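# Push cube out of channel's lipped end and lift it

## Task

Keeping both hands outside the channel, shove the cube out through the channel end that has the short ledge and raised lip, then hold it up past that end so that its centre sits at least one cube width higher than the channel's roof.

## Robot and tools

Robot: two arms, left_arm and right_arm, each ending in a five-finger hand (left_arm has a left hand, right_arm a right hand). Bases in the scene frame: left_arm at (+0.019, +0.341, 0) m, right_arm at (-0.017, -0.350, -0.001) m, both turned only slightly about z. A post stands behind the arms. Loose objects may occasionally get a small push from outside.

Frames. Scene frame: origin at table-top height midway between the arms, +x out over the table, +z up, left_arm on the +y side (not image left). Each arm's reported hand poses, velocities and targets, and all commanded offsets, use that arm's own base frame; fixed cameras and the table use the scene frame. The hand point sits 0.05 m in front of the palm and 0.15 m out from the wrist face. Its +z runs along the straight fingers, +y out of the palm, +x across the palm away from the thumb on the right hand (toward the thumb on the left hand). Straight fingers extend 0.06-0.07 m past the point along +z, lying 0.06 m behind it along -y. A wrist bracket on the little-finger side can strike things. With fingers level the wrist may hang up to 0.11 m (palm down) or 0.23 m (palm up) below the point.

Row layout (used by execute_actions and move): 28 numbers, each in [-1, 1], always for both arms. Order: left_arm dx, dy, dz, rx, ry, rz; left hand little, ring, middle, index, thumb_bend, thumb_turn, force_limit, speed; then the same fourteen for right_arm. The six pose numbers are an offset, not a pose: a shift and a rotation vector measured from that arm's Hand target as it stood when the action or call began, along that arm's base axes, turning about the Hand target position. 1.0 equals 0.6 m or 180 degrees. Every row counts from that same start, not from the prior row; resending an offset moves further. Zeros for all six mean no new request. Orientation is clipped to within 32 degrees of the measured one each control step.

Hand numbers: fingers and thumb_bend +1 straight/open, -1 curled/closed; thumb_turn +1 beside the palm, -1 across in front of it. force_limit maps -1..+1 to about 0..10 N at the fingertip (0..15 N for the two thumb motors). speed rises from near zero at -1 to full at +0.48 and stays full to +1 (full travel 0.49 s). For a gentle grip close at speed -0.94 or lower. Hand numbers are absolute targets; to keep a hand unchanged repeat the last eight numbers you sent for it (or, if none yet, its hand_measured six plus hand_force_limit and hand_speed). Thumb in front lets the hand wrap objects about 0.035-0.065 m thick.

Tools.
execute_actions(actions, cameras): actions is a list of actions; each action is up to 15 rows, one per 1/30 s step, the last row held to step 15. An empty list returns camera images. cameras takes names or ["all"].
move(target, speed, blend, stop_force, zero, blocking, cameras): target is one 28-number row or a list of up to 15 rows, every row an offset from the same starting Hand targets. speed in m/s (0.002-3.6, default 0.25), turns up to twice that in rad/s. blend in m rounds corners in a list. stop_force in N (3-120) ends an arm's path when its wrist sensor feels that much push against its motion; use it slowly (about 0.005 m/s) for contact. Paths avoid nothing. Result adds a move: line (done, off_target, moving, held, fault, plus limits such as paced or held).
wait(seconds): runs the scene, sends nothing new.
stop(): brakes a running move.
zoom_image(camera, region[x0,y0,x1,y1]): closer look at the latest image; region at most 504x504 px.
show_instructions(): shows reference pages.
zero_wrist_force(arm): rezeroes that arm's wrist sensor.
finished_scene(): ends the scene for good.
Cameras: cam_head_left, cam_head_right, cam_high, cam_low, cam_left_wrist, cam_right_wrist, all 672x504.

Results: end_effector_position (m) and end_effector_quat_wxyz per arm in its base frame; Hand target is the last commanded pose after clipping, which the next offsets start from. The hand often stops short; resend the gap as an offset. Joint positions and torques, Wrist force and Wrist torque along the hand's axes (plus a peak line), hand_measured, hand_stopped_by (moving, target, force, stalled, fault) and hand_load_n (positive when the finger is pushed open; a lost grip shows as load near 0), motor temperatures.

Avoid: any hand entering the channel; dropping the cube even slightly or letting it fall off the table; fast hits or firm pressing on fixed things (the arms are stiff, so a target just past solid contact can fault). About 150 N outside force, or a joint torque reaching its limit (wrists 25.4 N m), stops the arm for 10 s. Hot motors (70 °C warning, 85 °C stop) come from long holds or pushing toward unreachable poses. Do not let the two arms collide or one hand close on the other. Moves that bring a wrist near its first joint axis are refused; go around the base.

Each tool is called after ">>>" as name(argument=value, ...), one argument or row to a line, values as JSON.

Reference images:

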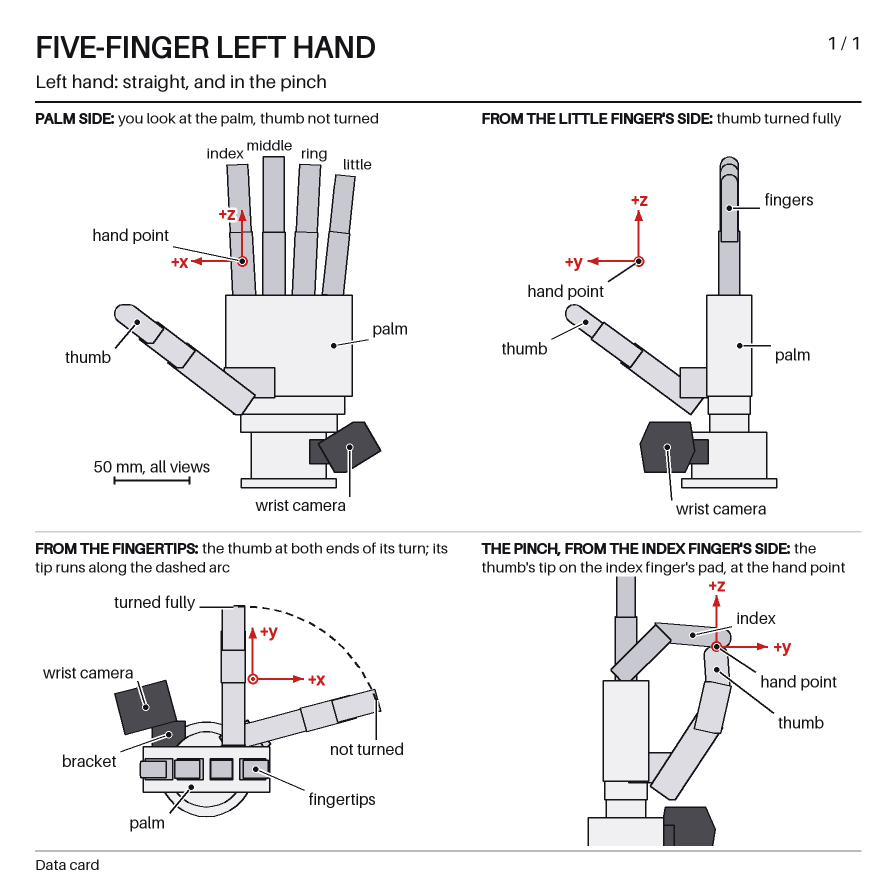

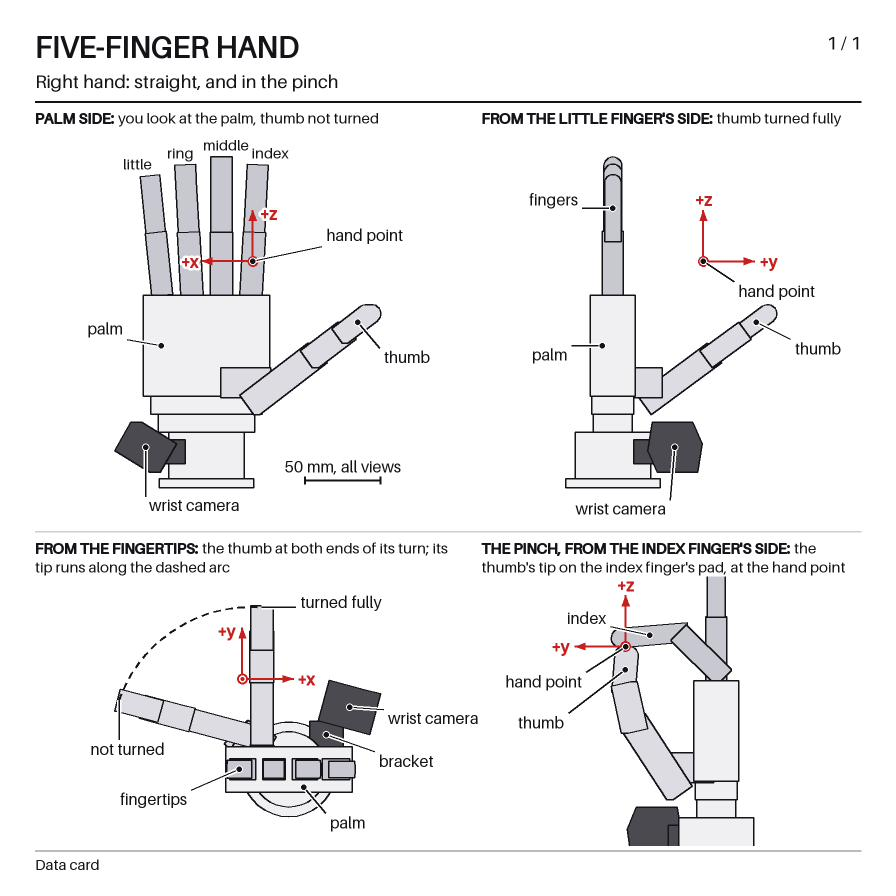

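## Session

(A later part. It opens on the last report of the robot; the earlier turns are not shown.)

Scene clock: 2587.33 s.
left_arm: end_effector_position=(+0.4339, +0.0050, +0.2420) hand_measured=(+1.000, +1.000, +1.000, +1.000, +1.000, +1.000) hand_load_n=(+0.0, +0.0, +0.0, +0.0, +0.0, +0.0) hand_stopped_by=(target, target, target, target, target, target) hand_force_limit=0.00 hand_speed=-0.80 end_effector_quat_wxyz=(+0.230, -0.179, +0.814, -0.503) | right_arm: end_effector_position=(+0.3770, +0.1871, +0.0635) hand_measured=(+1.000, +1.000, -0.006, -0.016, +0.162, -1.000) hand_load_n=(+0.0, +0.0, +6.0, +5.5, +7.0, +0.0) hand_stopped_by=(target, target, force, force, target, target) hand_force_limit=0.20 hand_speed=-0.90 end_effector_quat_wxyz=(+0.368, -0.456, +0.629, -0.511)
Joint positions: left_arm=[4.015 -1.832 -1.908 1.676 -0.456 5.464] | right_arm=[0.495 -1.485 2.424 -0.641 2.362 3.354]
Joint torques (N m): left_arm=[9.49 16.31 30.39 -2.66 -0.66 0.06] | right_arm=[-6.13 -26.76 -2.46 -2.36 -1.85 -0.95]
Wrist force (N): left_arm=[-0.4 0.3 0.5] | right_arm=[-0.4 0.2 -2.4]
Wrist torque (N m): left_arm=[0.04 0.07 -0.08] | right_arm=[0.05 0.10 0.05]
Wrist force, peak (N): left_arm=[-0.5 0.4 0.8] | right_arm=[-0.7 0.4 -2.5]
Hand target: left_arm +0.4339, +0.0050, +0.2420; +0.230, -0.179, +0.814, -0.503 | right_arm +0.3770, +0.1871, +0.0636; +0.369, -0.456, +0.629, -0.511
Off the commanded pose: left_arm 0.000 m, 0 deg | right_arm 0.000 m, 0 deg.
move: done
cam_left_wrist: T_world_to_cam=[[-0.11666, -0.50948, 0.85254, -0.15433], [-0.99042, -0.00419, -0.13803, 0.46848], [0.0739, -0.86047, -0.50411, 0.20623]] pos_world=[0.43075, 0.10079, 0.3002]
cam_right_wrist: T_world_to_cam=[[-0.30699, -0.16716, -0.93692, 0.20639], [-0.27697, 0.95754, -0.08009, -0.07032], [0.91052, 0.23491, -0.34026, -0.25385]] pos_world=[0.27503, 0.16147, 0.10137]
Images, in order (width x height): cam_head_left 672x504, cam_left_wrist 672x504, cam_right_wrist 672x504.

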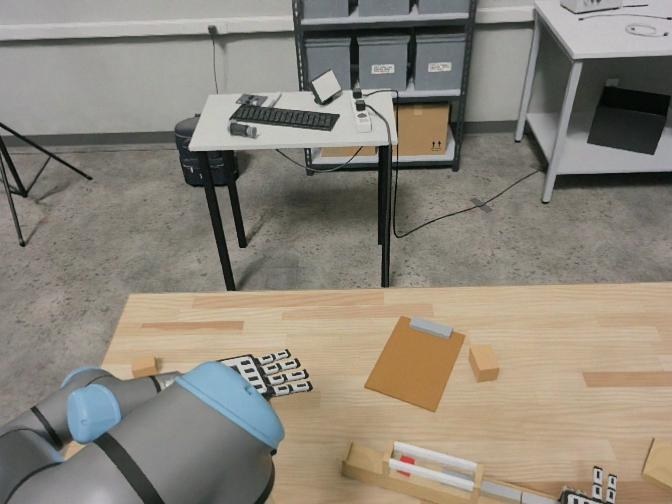

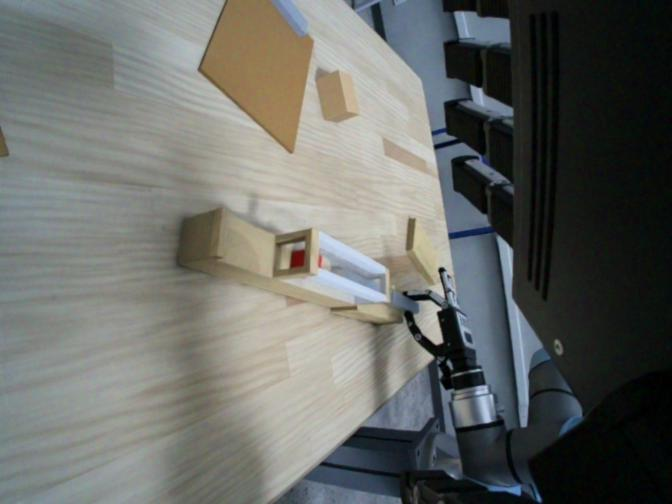

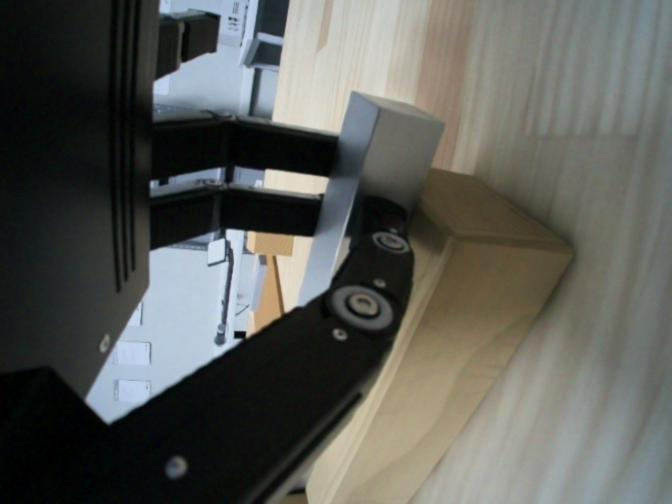

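>>> zoom_image(
  camera="cam_right_wrist",
  region=[280, 70, 480, 320],
)

Scaled by 2.016 from the camera's image (finer frame: 960x720).

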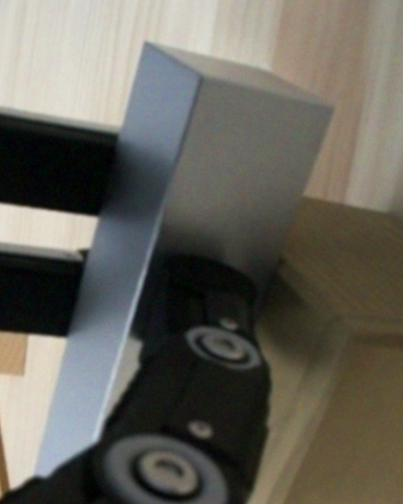

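>>> move(
  target=[0,0,0,0,0,0,1,1,1,1,1,1,0,-0.8,0.0252,0.0881,0,0,0,0,1,1,-0.25,-0.25,0.16,-1,0.2,-0.9],
  speed=0.015,
  stop_force=4,
  cameras=["cam_right_wrist","cam_left_wrist","cam_head_left"],
)

>>> zoom_image(
  camera="cam_right_wrist",
  region=[280, 70, 480, 504],
)

>>> zoom_image(
  camera="cam_head_left",
  region=[430, 430, 590, 504],
)

>>> zoom_image(
  camera="cam_left_wrist",
  region=[260, 200, 480, 380],
)

Scene clock: 2651.53 s.
left_arm: end_effector_position=(+0.4339, +0.0050, +0.2420) hand_measured=(+1.000, +1.000, +1.000, +1.000, +1.000, +1.000) hand_load_n=(+0.0, +0.0, +0.0, +0.0, +0.0, +0.0) hand_stopped_by=(target, target, target, target, target, target) hand_force_limit=0.00 hand_speed=-0.80 end_effector_quat_wxyz=(+0.230, -0.179, +0.814, -0.503) | right_arm: end_effector_position=(+0.3921, +0.2399, +0.0635) hand_measured=(+1.000, +1.000, -0.006, -0.016, +0.162, -1.000) hand_load_n=(+0.0, +0.0, +6.0, +5.5, +6.5, +0.0) hand_stopped_by=(target, target, force, force, target, target) hand_force_limit=0.20 hand_speed=-0.90 end_effector_quat_wxyz=(+0.368, -0.456, +0.629, -0.511)
Joint positions: left_arm=[4.015 -1.832 -1.908 1.676 -0.456 5.464] | right_arm=[0.632 -1.354 2.264 -0.562 2.491 3.42]
Joint torques (N m): left_arm=[10.55 17.61 24.01 -4.09 -0.61 1.79] | right_arm=[-6.82 -32.43 -1.24 -2.53 -1.81 -0.89]
Wrist force (N): left_arm=[-0.5 0.2 0.4] | right_arm=[-1.0 0.1 -2.4]
Wrist torque (N m): left_arm=[0.02 0.08 -0.08] | right_arm=[0.04 0.22 -0.01]
Wrist force, peak (N): left_arm=[-0.7 0.4 0.7] | right_arm=[-0.9 0.5 -2.6]
Hand target: left_arm +0.4339, +0.0050, +0.2420; +0.230, -0.179, +0.814, -0.503 | right_arm +0.3921, +0.2399, +0.0636; +0.369, -0.456, +0.629, -0.511
Off the commanded pose: left_arm 0.000 m, 0 deg | right_arm 0.000 m, 0 deg.
move: done
cam_left_wrist: T_world_to_cam=[[-0.11666, -0.50948, 0.85254, -0.15433], [-0.99042, -0.00419, -0.13803, 0.46848], [0.0739, -0.86047, -0.50411, 0.20623]] pos_world=[0.43075, 0.10079, 0.3002]
cam_right_wrist: T_world_to_cam=[[-0.30699, -0.16716, -0.93692, 0.21987], [-0.27697, 0.95754, -0.08009, -0.11679], [0.91052, 0.23491, -0.34026, -0.28003]] pos_world=[0.29013, 0.21437, 0.10137]
Images, in order (width x height): cam_head_left 672x504, cam_left_wrist 672x504, cam_right_wrist 672x504.

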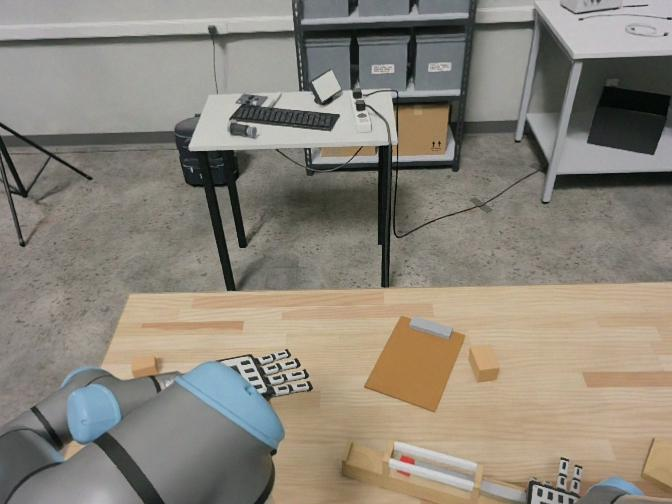

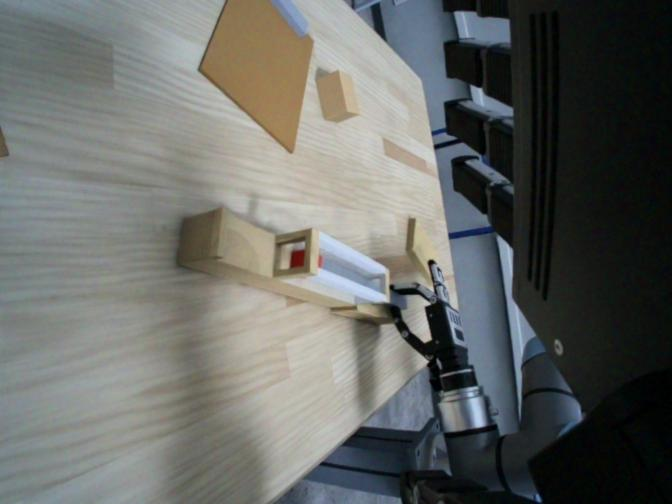

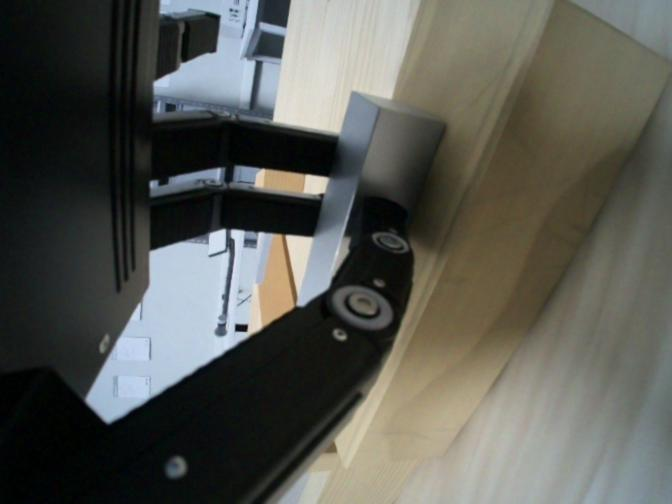

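Scaled by 1.161 from the camera's image (finer frame: 960x720).

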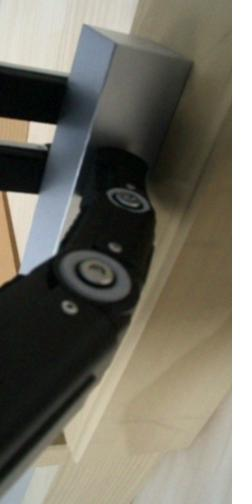

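Scaled by 3.150 from the camera's image (finer frame: 960x720).

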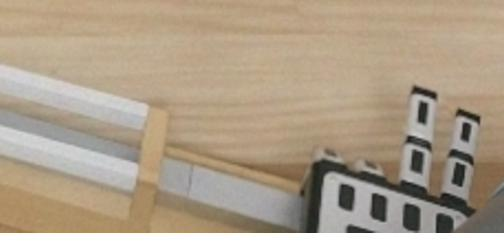

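Scaled by 2.291 from the camera's image (finer frame: 960x720).

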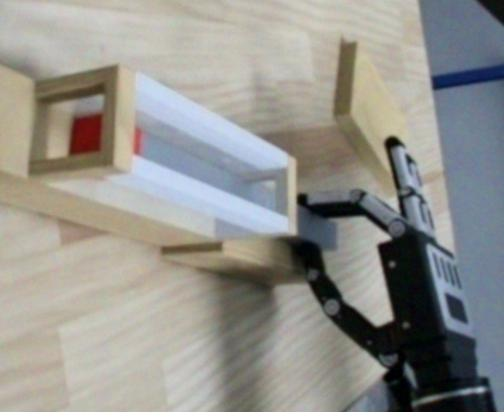

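>>> move(
  target=[0,0,0,0,0,0,1,1,1,1,1,1,0,-0.8,0.0138,0.0481,0,0,0,0,1,1,-0.25,-0.25,0.16,-1,0.2,-0.9],
  speed=0.01,
  stop_force=3.5,
  cameras=["cam_right_wrist","cam_left_wrist","cam_head_left"],
)

>>> zoom_image(
  camera="cam_head_left",
  region=[430, 430, 590, 504],
)

>>> zoom_image(
  camera="cam_left_wrist",
  region=[260, 200, 480, 380],
)

Scene clock: 2665.87 s.
left_arm: end_effector_position=(+0.4339, +0.0050, +0.2420) hand_measured=(+1.000, +1.000, +1.000, +1.000, +1.000, +1.000) hand_load_n=(+0.0, +0.0, +0.0, +0.0, +0.0, +0.0) hand_stopped_by=(target, target, target, target, target, target) hand_force_limit=0.00 hand_speed=-0.80 end_effector_quat_wxyz=(+0.230, -0.179, +0.814, -0.503) | right_arm: end_effector_position=(+0.4004, +0.2688, +0.0635) hand_measured=(+1.000, +1.000, -0.006, -0.016, +0.162, -1.000) hand_load_n=(+0.0, +0.0, +6.0, +5.5, +6.0, +0.0) hand_stopped_by=(target, target, force, force, target, target) hand_force_limit=0.20 hand_speed=-0.90 end_effector_quat_wxyz=(+0.369, -0.456, +0.629, -0.511)
Joint positions: left_arm=[4.015 -1.832 -1.908 1.676 -0.456 5.464] | right_arm=[0.688 -1.289 2.175 -0.51 2.544 3.454]
Joint torques (N m): left_arm=[10.74 19.03 20.45 -4.1 -0.15 1.56] | right_arm=[-5.49 -36.22 -0.87 -2.28 -1.72 -0.67]
Wrist force (N): left_arm=[-0.5 0.5 0.4] | right_arm=[-0.1 0.0 -2.5]
Wrist torque (N m): left_arm=[0.07 0.08 -0.08] | right_arm=[0.05 0.14 0.04]
Wrist force, peak (N): left_arm=[-0.7 0.7 0.6] | right_arm=[1.6 0.0 -2.5]
Hand target: left_arm +0.4339, +0.0050, +0.2420; +0.230, -0.179, +0.814, -0.503 | right_arm +0.4004, +0.2688, +0.0636; +0.369, -0.456, +0.629, -0.511
Off the commanded pose: left_arm 0.000 m, 0 deg | right_arm 0.000 m, 0 deg.
move: done
cam_left_wrist: T_world_to_cam=[[-0.11666, -0.50948, 0.85254, -0.15433], [-0.99042, -0.00419, -0.13803, 0.46848], [0.0739, -0.86047, -0.50411, 0.20623]] pos_world=[0.43075, 0.10079, 0.3002]
cam_right_wrist: T_world_to_cam=[[-0.30699, -0.16716, -0.93692, 0.22723], [-0.27697, 0.95754, -0.08009, -0.14207], [0.91052, 0.23491, -0.34026, -0.29435]] pos_world=[0.29843, 0.24317, 0.10137]
Images, in order (width x height): cam_head_left 672x504, cam_left_wrist 672x504, cam_right_wrist 672x504.

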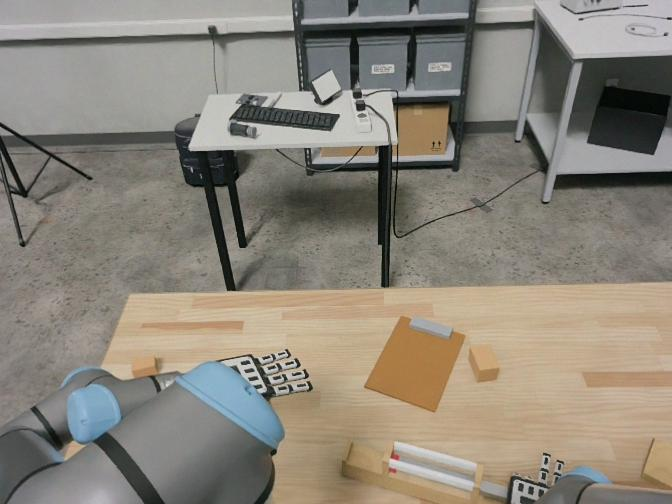

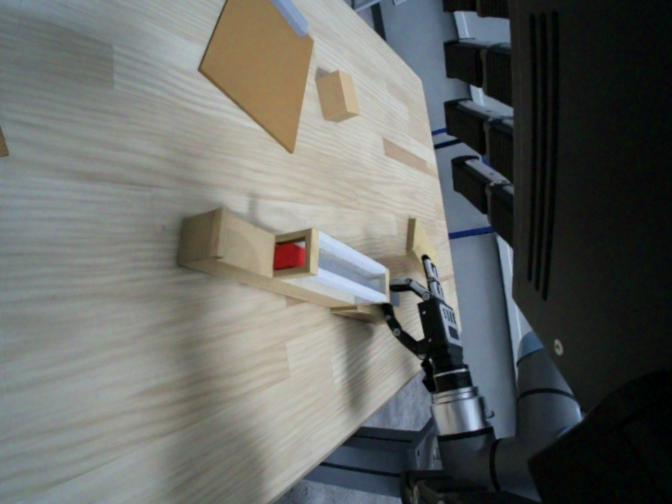

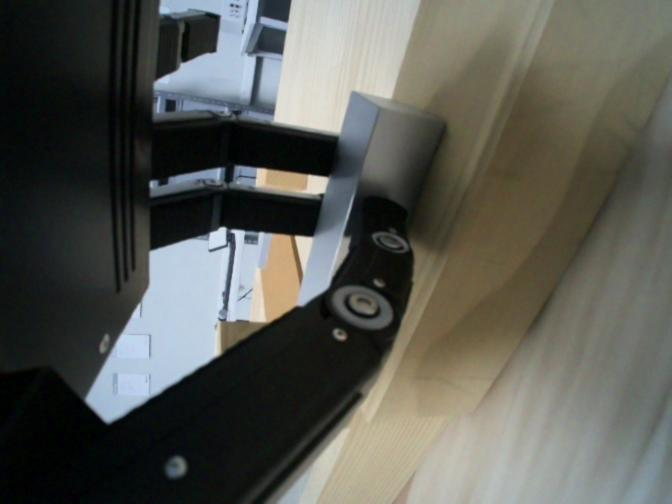

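Scaled by 3.150 from the camera's image (finer frame: 960x720).

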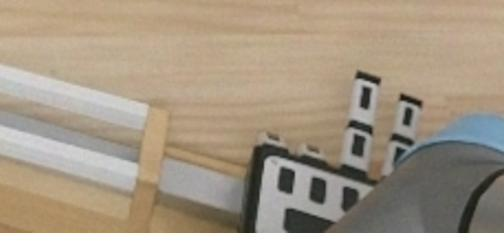

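Scaled by 2.291 from the camera's image (finer frame: 960x720).

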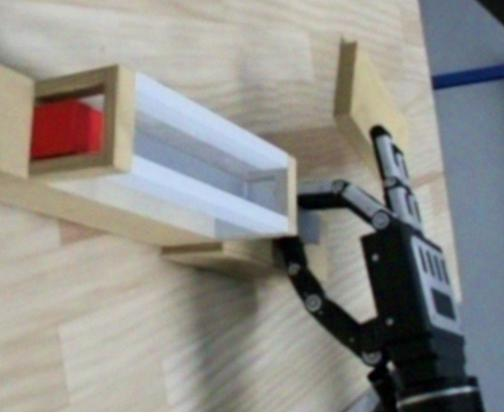

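>>> move(
  target=[0,0,0,0,0,0,1,1,1,1,1,1,0,-0.8,0.0115,0.0401,0,0,0,0,1,1,-0.25,-0.25,0.16,-1,0.2,-0.9],
  speed=0.01,
  stop_force=3.5,
  cameras=["cam_right_wrist","cam_left_wrist","cam_head_left"],
)

>>> zoom_image(
  camera="cam_head_left",
  region=[330, 430, 590, 504],
)

>>> zoom_image(
  camera="cam_left_wrist",
  region=[160, 190, 420, 370],
)

Scene clock: 2686.17 s.
left_arm: end_effector_position=(+0.4339, +0.0050, +0.2420) hand_measured=(+1.000, +1.000, +1.000, +1.000, +1.000, +1.000) hand_load_n=(+0.0, +0.0, +0.0, +0.0, +0.0, -0.5) hand_stopped_by=(target, target, target, target, target, target) hand_force_limit=0.00 hand_speed=-0.80 end_effector_quat_wxyz=(+0.230, -0.179, +0.814, -0.503) | right_arm: end_effector_position=(+0.4073, +0.2929, +0.0635) hand_measured=(+1.000, +1.000, -0.006, -0.016, +0.162, -1.000) hand_load_n=(+0.0, +0.0, +6.5, +5.5, +6.5, +0.0) hand_stopped_by=(target, target, force, force, target, target) hand_force_limit=0.20 hand_speed=-0.90 end_effector_quat_wxyz=(+0.369, -0.456, +0.629, -0.511)
Joint positions: left_arm=[4.015 -1.832 -1.908 1.676 -0.456 5.464] | right_arm=[0.728 -1.236 2.099 -0.463 2.581 3.482]
Joint torques (N m): left_arm=[8.59 18.14 16.46 -3.85 0.47 1.75] | right_arm=[-5.79 -38.89 -1.13 -2.19 -1.76 -0.71]
Wrist force (N): left_arm=[-0.5 0.1 0.5] | right_arm=[-0.1 -0.6 -2.3]
Wrist torque (N m): left_arm=[-0.01 0.08 -0.08] | right_arm=[-0.04 0.13 0.00]
Wrist force, peak (N): left_arm=[-0.7 0.5 0.7] | right_arm=[1.5 -0.7 -2.4]
Hand target: left_arm +0.4339, +0.0050, +0.2420; +0.230, -0.179, +0.814, -0.503 | right_arm +0.4073, +0.2929, +0.0636; +0.369, -0.456, +0.629, -0.511
Off the commanded pose: left_arm 0.000 m, 0 deg | right_arm 0.000 m, 0 deg.
move: done
cam_left_wrist: T_world_to_cam=[[-0.11666, -0.50948, 0.85254, -0.15433], [-0.99042, -0.00419, -0.13803, 0.46848], [0.0739, -0.86047, -0.50411, 0.20623]] pos_world=[0.43075, 0.10079, 0.3002]
cam_right_wrist: T_world_to_cam=[[-0.30699, -0.16716, -0.93692, 0.23338], [-0.27697, 0.95754, -0.08009, -0.16323], [0.91052, 0.23491, -0.34026, -0.3063]] pos_world=[0.30533, 0.26727, 0.10137]
Images, in order (width x height): cam_head_left 672x504, cam_left_wrist 672x504, cam_right_wrist 672x504.

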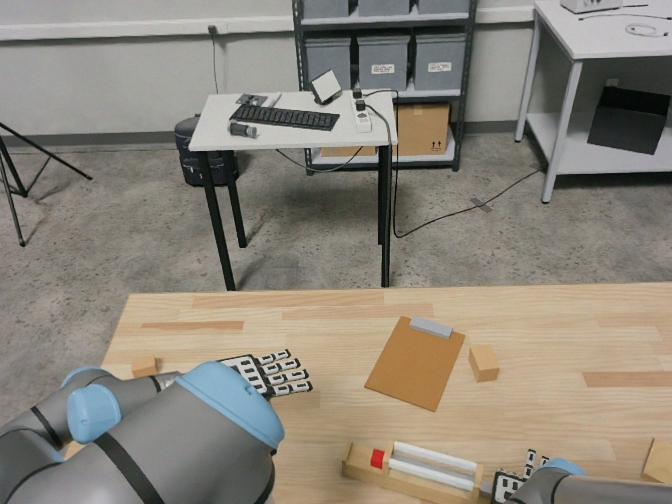

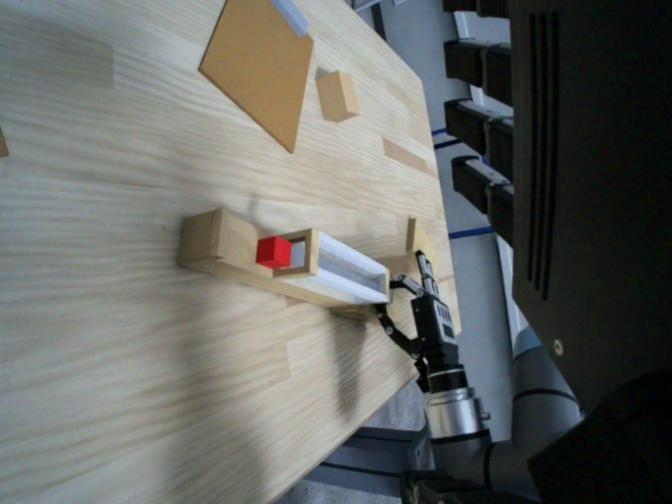

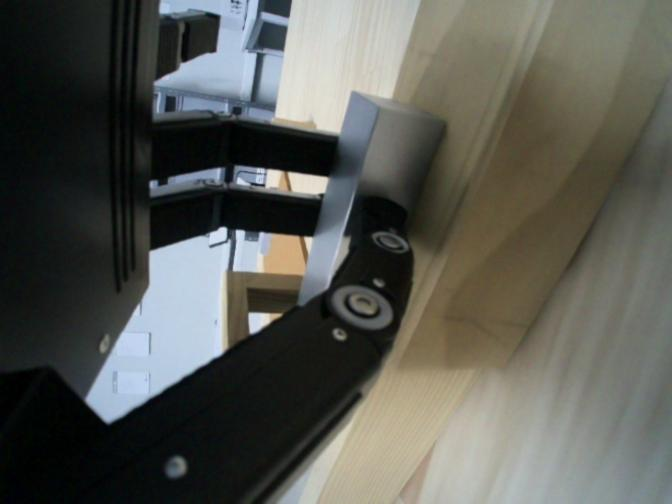

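Scaled by 1.938 from the camera's image (finer frame: 960x720).

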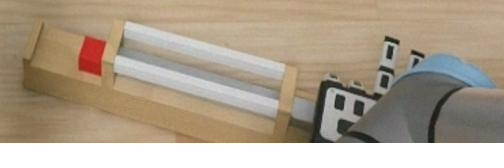

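Scaled by 1.938 from the camera's image (finer frame: 960x720).

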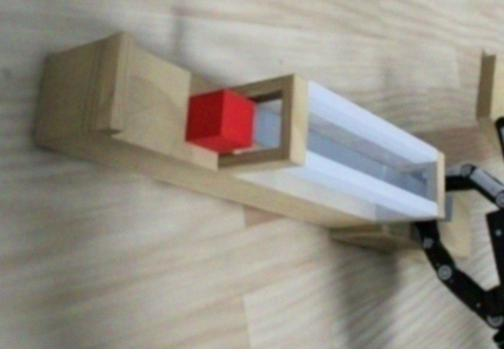

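>>> move(
  target=[0,0,0,0,0,0,1,1,1,1,1,1,0,-0.8,0.0046,0.016,0,0,0,0,1,1,-0.25,-0.25,0.16,-1,0.2,-0.9],
  speed=0.01,
  stop_force=3.5,
  cameras=["cam_right_wrist","cam_left_wrist","cam_head_left","cam_head_right"],
)

>>> zoom_image(
  camera="cam_left_wrist",
  region=[160, 190, 420, 370],
)

Scene clock: 2702.93 s.
left_arm: end_effector_position=(+0.4339, +0.0050, +0.2420) hand_measured=(+1.000, +1.000, +1.000, +1.000, +1.000, +1.000) hand_load_n=(+0.0, +0.0, +0.0, +0.0, +0.0, -0.5) hand_stopped_by=(target, target, target, target, target, target) hand_force_limit=0.00 hand_speed=-0.80 end_effector_quat_wxyz=(+0.230, -0.179, +0.814, -0.503) | right_arm: end_effector_position=(+0.4101, +0.3025, +0.0635) hand_measured=(+1.000, +1.000, -0.006, -0.016, +0.162, -1.000) hand_load_n=(+0.0, +0.0, +6.0, +5.5, +6.5, +0.0) hand_stopped_by=(target, target, force, force, target, target) hand_force_limit=0.20 hand_speed=-0.90 end_effector_quat_wxyz=(+0.369, -0.456, +0.629, -0.511)
Joint positions: left_arm=[4.015 -1.832 -1.908 1.676 -0.456 5.464] | right_arm=[0.743 -1.215 2.068 -0.444 2.595 3.493]
Joint torques (N m): left_arm=[8.43 16.3 14.37 -3.83 0.2 1.78] | right_arm=[-4.31 -39.89 -2.17 -2.38 -1.87 -0.59]
Wrist force (N): left_arm=[-0.5 0.6 0.4] | right_arm=[-0.2 -1.0 -2.2]
Wrist torque (N m): left_arm=[0.07 0.08 -0.09] | right_arm=[-0.10 0.12 0.00]
Wrist force, peak (N): left_arm=[-0.9 0.5 0.5] | right_arm=[1.3 -1.0 -2.8]
Hand target: left_arm +0.4339, +0.0050, +0.2420; +0.230, -0.179, +0.814, -0.503 | right_arm +0.4101, +0.3025, +0.0636; +0.369, -0.456, +0.629, -0.511
Off the commanded pose: left_arm 0.000 m, 0 deg | right_arm 0.000 m, 0 deg.
move: done
cam_left_wrist: T_world_to_cam=[[-0.11666, -0.50948, 0.85254, -0.15433], [-0.99042, -0.00419, -0.13803, 0.46848], [0.0739, -0.86047, -0.50411, 0.20623]] pos_world=[0.43075, 0.10079, 0.3002]
cam_right_wrist: T_world_to_cam=[[-0.30699, -0.16716, -0.93692, 0.23582], [-0.27697, 0.95754, -0.08009, -0.17168], [0.91052, 0.23491, -0.34026, -0.31101]] pos_world=[0.30803, 0.27687, 0.10137]
Images, in order (width x height): cam_head_left 672x504, cam_head_right 672x504, cam_left_wrist 672x504, cam_right_wrist 672x504.

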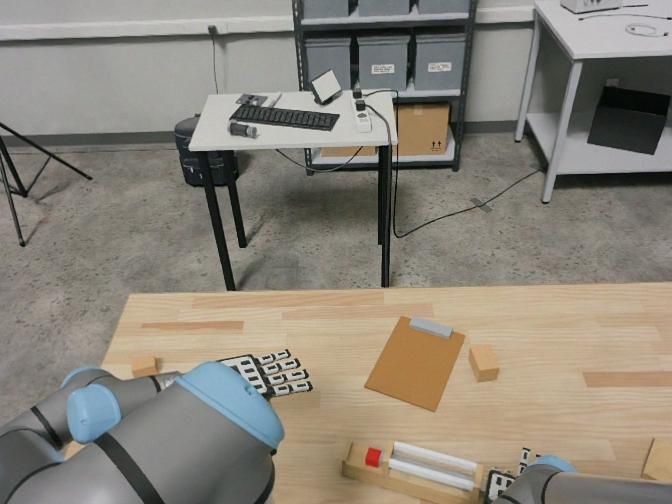

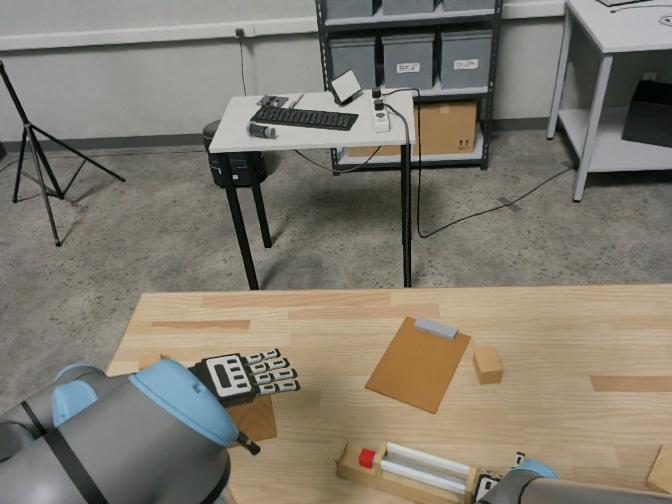

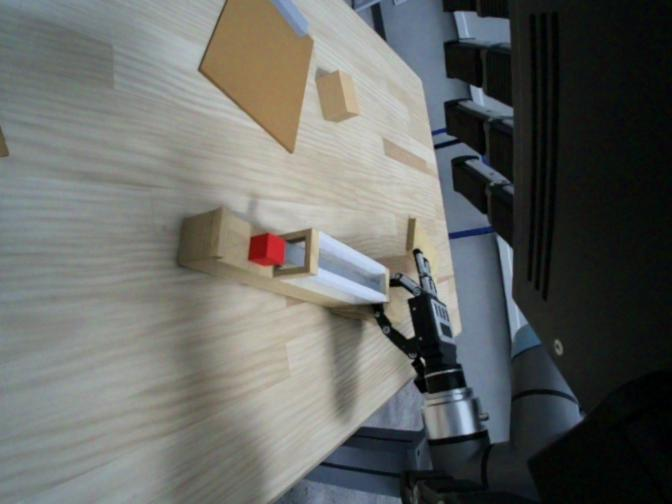

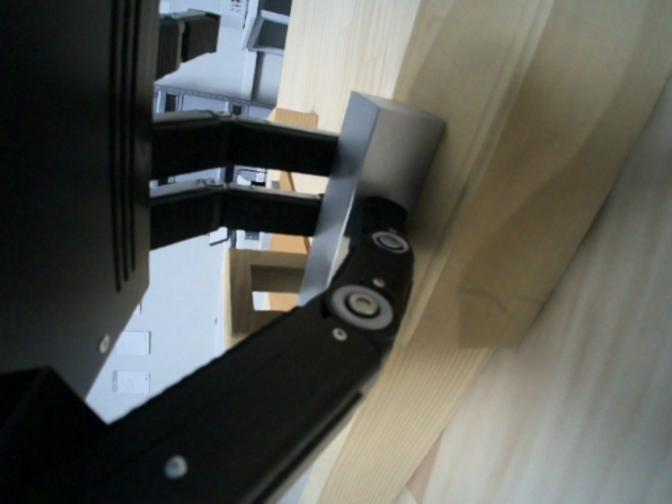

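Scaled by 1.938 from the camera's image (finer frame: 960x720).

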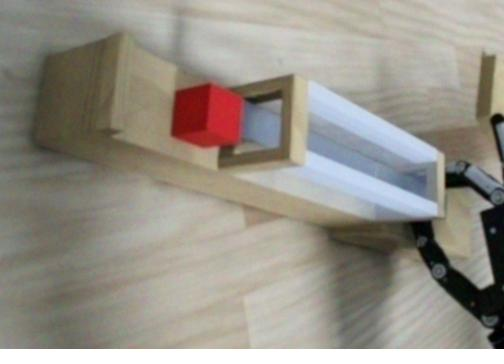

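>>> move(
  target=[0,0,0,0,0,0,1,1,1,1,1,1,0,-0.8,0,0,-0.006,0,0,0,1,1,-0.25,-0.25,0.16,-1,0.2,-0.9],
  speed=0.003,
  stop_force=3,
)

>>> move(
  target=[0,0,0,0,0,0,1,1,1,1,1,1,0,-0.8,0,0,0,0,0,0,1,1,0.4,0.4,0.16,-1,0.2,-0.9],
  cameras=["cam_right_wrist"],
)

Scene clock: 2725.00 s.
left_arm: end_effector_position=(+0.4339, +0.0050, +0.2420) hand_measured=(+1.000, +1.000, +1.000, +1.000, +1.000, +1.000) hand_load_n=(+0.0, +0.0, +0.0, +0.0, +0.0, +0.0) hand_stopped_by=(target, target, target, target, target, target) hand_force_limit=0.00 hand_speed=-0.80 end_effector_quat_wxyz=(+0.230, -0.179, +0.814, -0.503) | right_arm: end_effector_position=(+0.4101, +0.3025, +0.0631) hand_measured=(+1.000, +1.000, -0.006, -0.016, +0.162, -1.000) hand_load_n=(+0.0, +0.0, +7.0, +6.5, +5.5, +0.0) hand_stopped_by=(target, target, force, force, target, target) hand_force_limit=0.20 hand_speed=-0.90 end_effector_quat_wxyz=(+0.369, -0.456, +0.629, -0.511)
Joint positions: left_arm=[4.015 -1.832 -1.908 1.676 -0.456 5.464] | right_arm=[0.743 -1.215 2.068 -0.445 2.595 3.493]
Joint torques (N m): left_arm=[9.18 16.85 12.2 -3.89 0.46 1.62] | right_arm=[-3.77 -39.53 -19.87 2.93 -1.88 -0.66]
Wrist force (N): left_arm=[-0.7 0.3 0.6] | right_arm=[0.9 -3.4 -2.2]
Wrist torque (N m): left_arm=[0.02 0.12 -0.09] | right_arm=[-0.14 0.10 -0.03]
Wrist force, peak (N): left_arm=[-1.0 0.3 0.5] | right_arm=[1.1 -5.0 -1.9]
Hand target: left_arm +0.4339, +0.0050, +0.2420; +0.230, -0.179, +0.814, -0.503 | right_arm +0.4101, +0.3025, +0.0632; +0.369, -0.456, +0.629, -0.511 (not the last commanded pose)
Off the commanded pose: left_arm 0.000 m, 0 deg | right_arm 0.003 m, 0 deg.
move: contact (right_arm)

Scene clock: 2726.77 s.
left_arm: end_effector_position=(+0.4339, +0.0050, +0.2420) hand_measured=(+1.000, +1.000, +1.000, +1.000, +1.000, +1.000) hand_load_n=(+0.0, +0.0, +0.0, +0.0, +0.0, -0.5) hand_stopped_by=(target, target, target, target, target, target) hand_force_limit=0.00 hand_speed=-0.80 end_effector_quat_wxyz=(+0.230, -0.179, +0.814, -0.503) | right_arm: end_effector_position=(+0.4101, +0.3025, +0.0631) hand_measured=(+1.000, +1.000, +0.400, +0.400, +0.160, -1.000) hand_load_n=(+0.0, +0.0, +0.0, +0.0, +0.0, +0.0) hand_stopped_by=(target, target, target, target, target, target) hand_force_limit=0.20 hand_speed=-0.90 end_effector_quat_wxyz=(+0.369, -0.456, +0.629, -0.511)
Joint positions: left_arm=[4.015 -1.832 -1.908 1.676 -0.456 5.464] | right_arm=[0.743 -1.215 2.068 -0.445 2.595 3.493]
Joint torques (N m): left_arm=[9.63 16.49 10.84 -3.82 0.55 1.62] | right_arm=[-0.92 -38.22 -20.29 -0.33 -0.64 -0.65]
Wrist force (N): left_arm=[-0.5 0.3 0.5] | right_arm=[-0.4 -0.2 -2.6]
Wrist torque (N m): left_arm=[0.03 0.09 -0.09] | right_arm=[0.03 0.20 -0.05]
Wrist force, peak (N): left_arm=[-0.8 0.4 0.6] | right_arm=[0.7 -3.5 -2.1]
Hand target: left_arm +0.4339, +0.0050, +0.2420; +0.230, -0.179, +0.814, -0.503 | right_arm +0.4101, +0.3025, +0.0632; +0.369, -0.456, +0.629, -0.511
Off the commanded pose: left_arm 0.000 m, 0 deg | right_arm 0.000 m, 0 deg.
move: done
cam_right_wrist: T_world_to_cam=[[-0.30683, -0.16701, -0.937, 0.23539], [-0.27689, 0.95756, -0.08, -0.17172], [0.9106, 0.2349, -0.34005, -0.31128]] pos_world=[0.30813, 0.27687, 0.10097]

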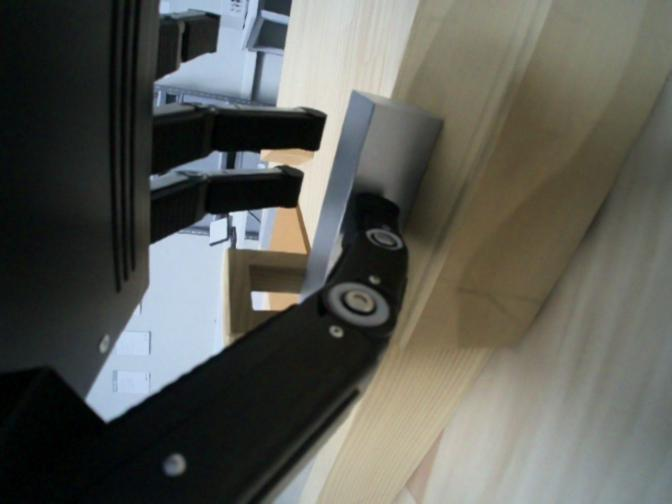

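>>> move(
  target=[
    [0,0,0,0,0,0,1,1,1,1,1,1,0,-0.8,-0.0096,0.0028,0,0,0,0,1,1,0.4,0.4,0.16,-1,0.2,-0.9],
    [0,0,0,0,0,0,1,1,1,1,1,1,0,-0.8,-0.0096,0.0028,0.23,0,0,0,1,1,0.4,0.4,0.16,-1,0.2,-0.9],
  ],
  speed=[0.02,0.08],
  cameras=["cam_right_wrist","cam_head_left","cam_head_right","cam_left_wrist","cam_high"],
)

>>> zoom_image(
  camera="cam_head_left",
  region=[335, 430, 435, 504],
)

>>> zoom_image(
  camera="cam_head_right",
  region=[330, 430, 430, 504],
)

>>> zoom_image(
  camera="cam_left_wrist",
  region=[220, 210, 330, 290],
)

>>> zoom_image(
  camera="cam_high",
  region=[320, 210, 410, 280],
)

Scene clock: 2744.63 s.
left_arm: end_effector_position=(+0.4339, +0.0050, +0.2420) hand_measured=(+1.000, +1.000, +1.000, +1.000, +1.000, +1.000) hand_load_n=(+0.0, +0.0, +0.0, +0.0, +0.0, -0.5) hand_stopped_by=(target, target, target, target, target, target) hand_force_limit=0.00 hand_speed=-0.80 end_effector_quat_wxyz=(+0.230, -0.179, +0.814, -0.503) | right_arm: end_effector_position=(+0.4044, +0.3042, +0.2012) hand_measured=(+1.000, +1.000, +0.400, +0.400, +0.160, -1.000) hand_load_n=(+0.0, +0.0, +0.0, +0.0, +0.0, +0.0) hand_stopped_by=(target, target, target, target, target, target) hand_force_limit=0.20 hand_speed=-0.90 end_effector_quat_wxyz=(+0.369, -0.456, +0.629, -0.511)
Joint positions: left_arm=[4.015 -1.832 -1.908 1.676 -0.456 5.464] | right_arm=[0.757 -1.435 1.914 -0.061 2.607 3.504]
Joint torques (N m): left_arm=[7.88 16.42 7.76 -3.8 0.98 1.65] | right_arm=[-3.59 -16.19 -7.62 -1.55 -0.82 0.72]
Wrist force (N): left_arm=[-0.3 0.3 0.6] | right_arm=[0.1 -0.3 -2.3]
Wrist torque (N m): left_arm=[0.03 0.06 -0.07] | right_arm=[0.02 0.10 -0.01]
Wrist force, peak (N): left_arm=[-0.8 0.4 0.6] | right_arm=[-0.4 -0.5 -2.8]
Hand target: left_arm +0.4339, +0.0050, +0.2420; +0.230, -0.179, +0.814, -0.503 | right_arm +0.4043, +0.3042, +0.2012; +0.369, -0.456, +0.629, -0.511
Off the commanded pose: left_arm 0.000 m, 0 deg | right_arm 0.000 m, 0 deg.
move: done
cam_left_wrist: T_world_to_cam=[[-0.11666, -0.50948, 0.85254, -0.15433], [-0.99042, -0.00419, -0.13803, 0.46848], [0.0739, -0.86047, -0.50411, 0.20623]] pos_world=[0.43075, 0.10079, 0.3002]
cam_right_wrist: T_world_to_cam=[[-0.30667, -0.16687, -0.93708, 0.36313], [-0.27694, 0.95756, -0.07989, -0.16393], [0.91064, 0.23501, -0.33986, -0.25956]] pos_world=[0.30233, 0.27857, 0.23897]
Images, in order (width x height): cam_head_left 672x504, cam_head_right 672x504, cam_high 672x504, cam_left_wrist 672x504, cam_right_wrist 672x504.

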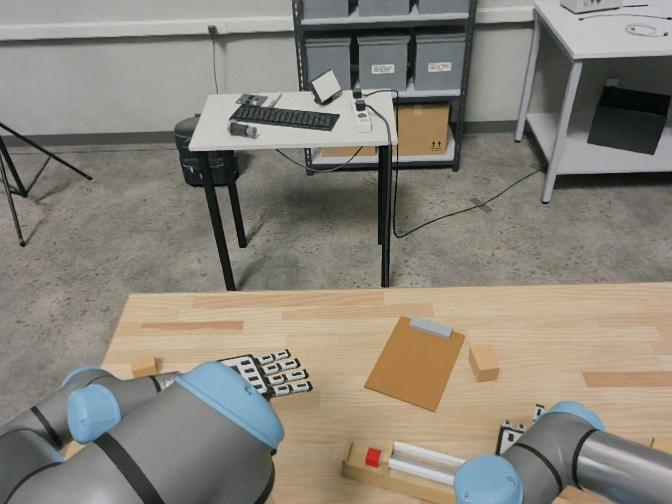

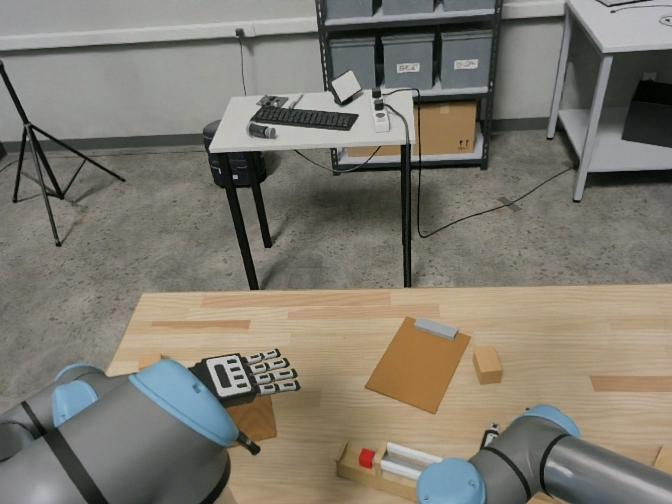

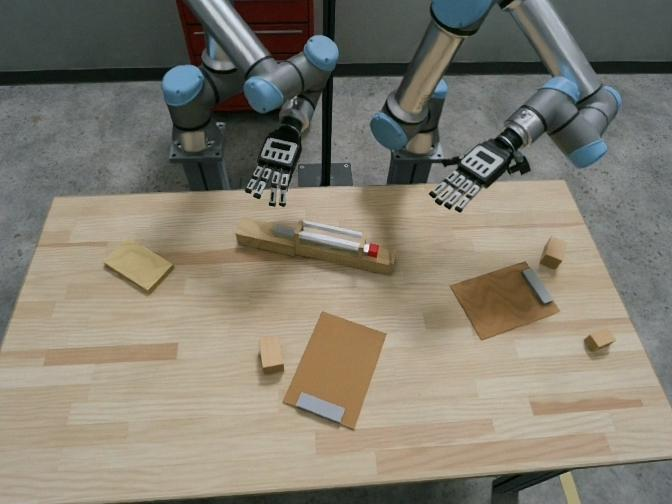

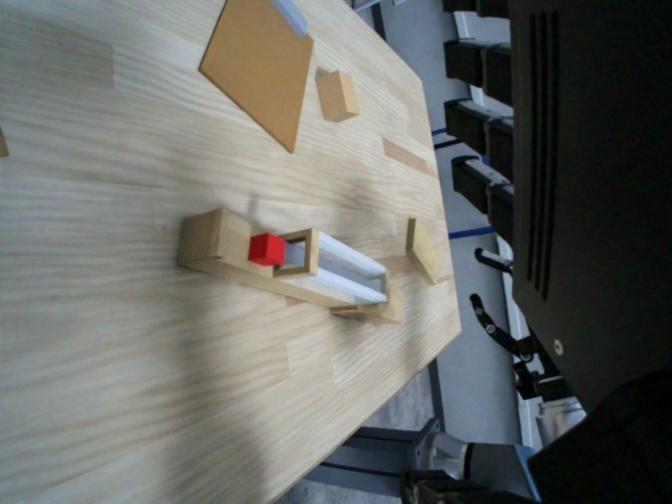

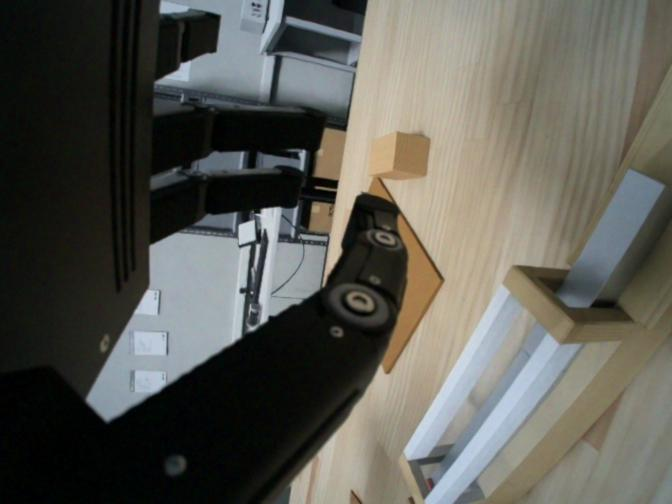

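Scaled by 5.040 from the camera's image (finer frame: 960x720).

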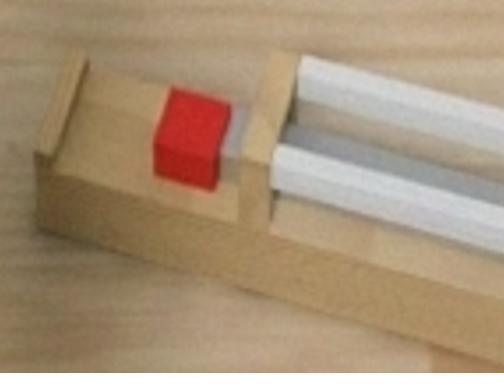

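Scaled by 5.040 from the camera's image (finer frame: 960x720).

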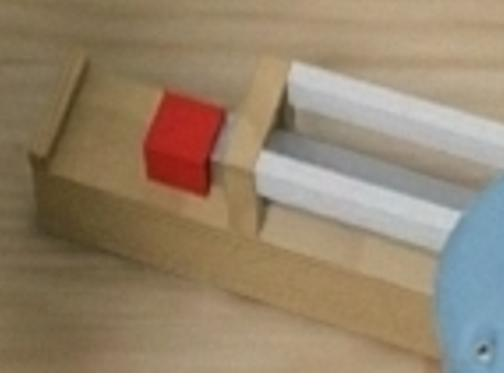

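Scaled by 4.582 from the camera's image (finer frame: 960x720).

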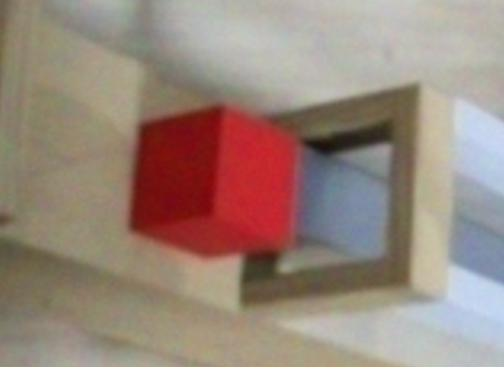

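Scaled by 5.600 from the camera's image (finer frame: 960x720).

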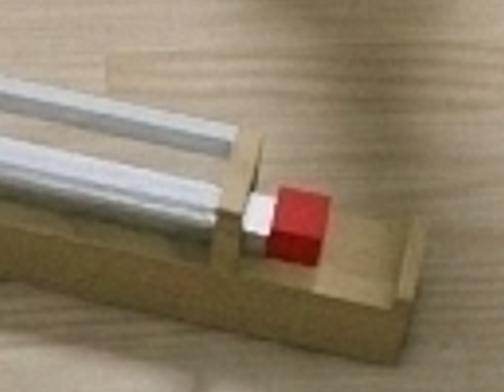

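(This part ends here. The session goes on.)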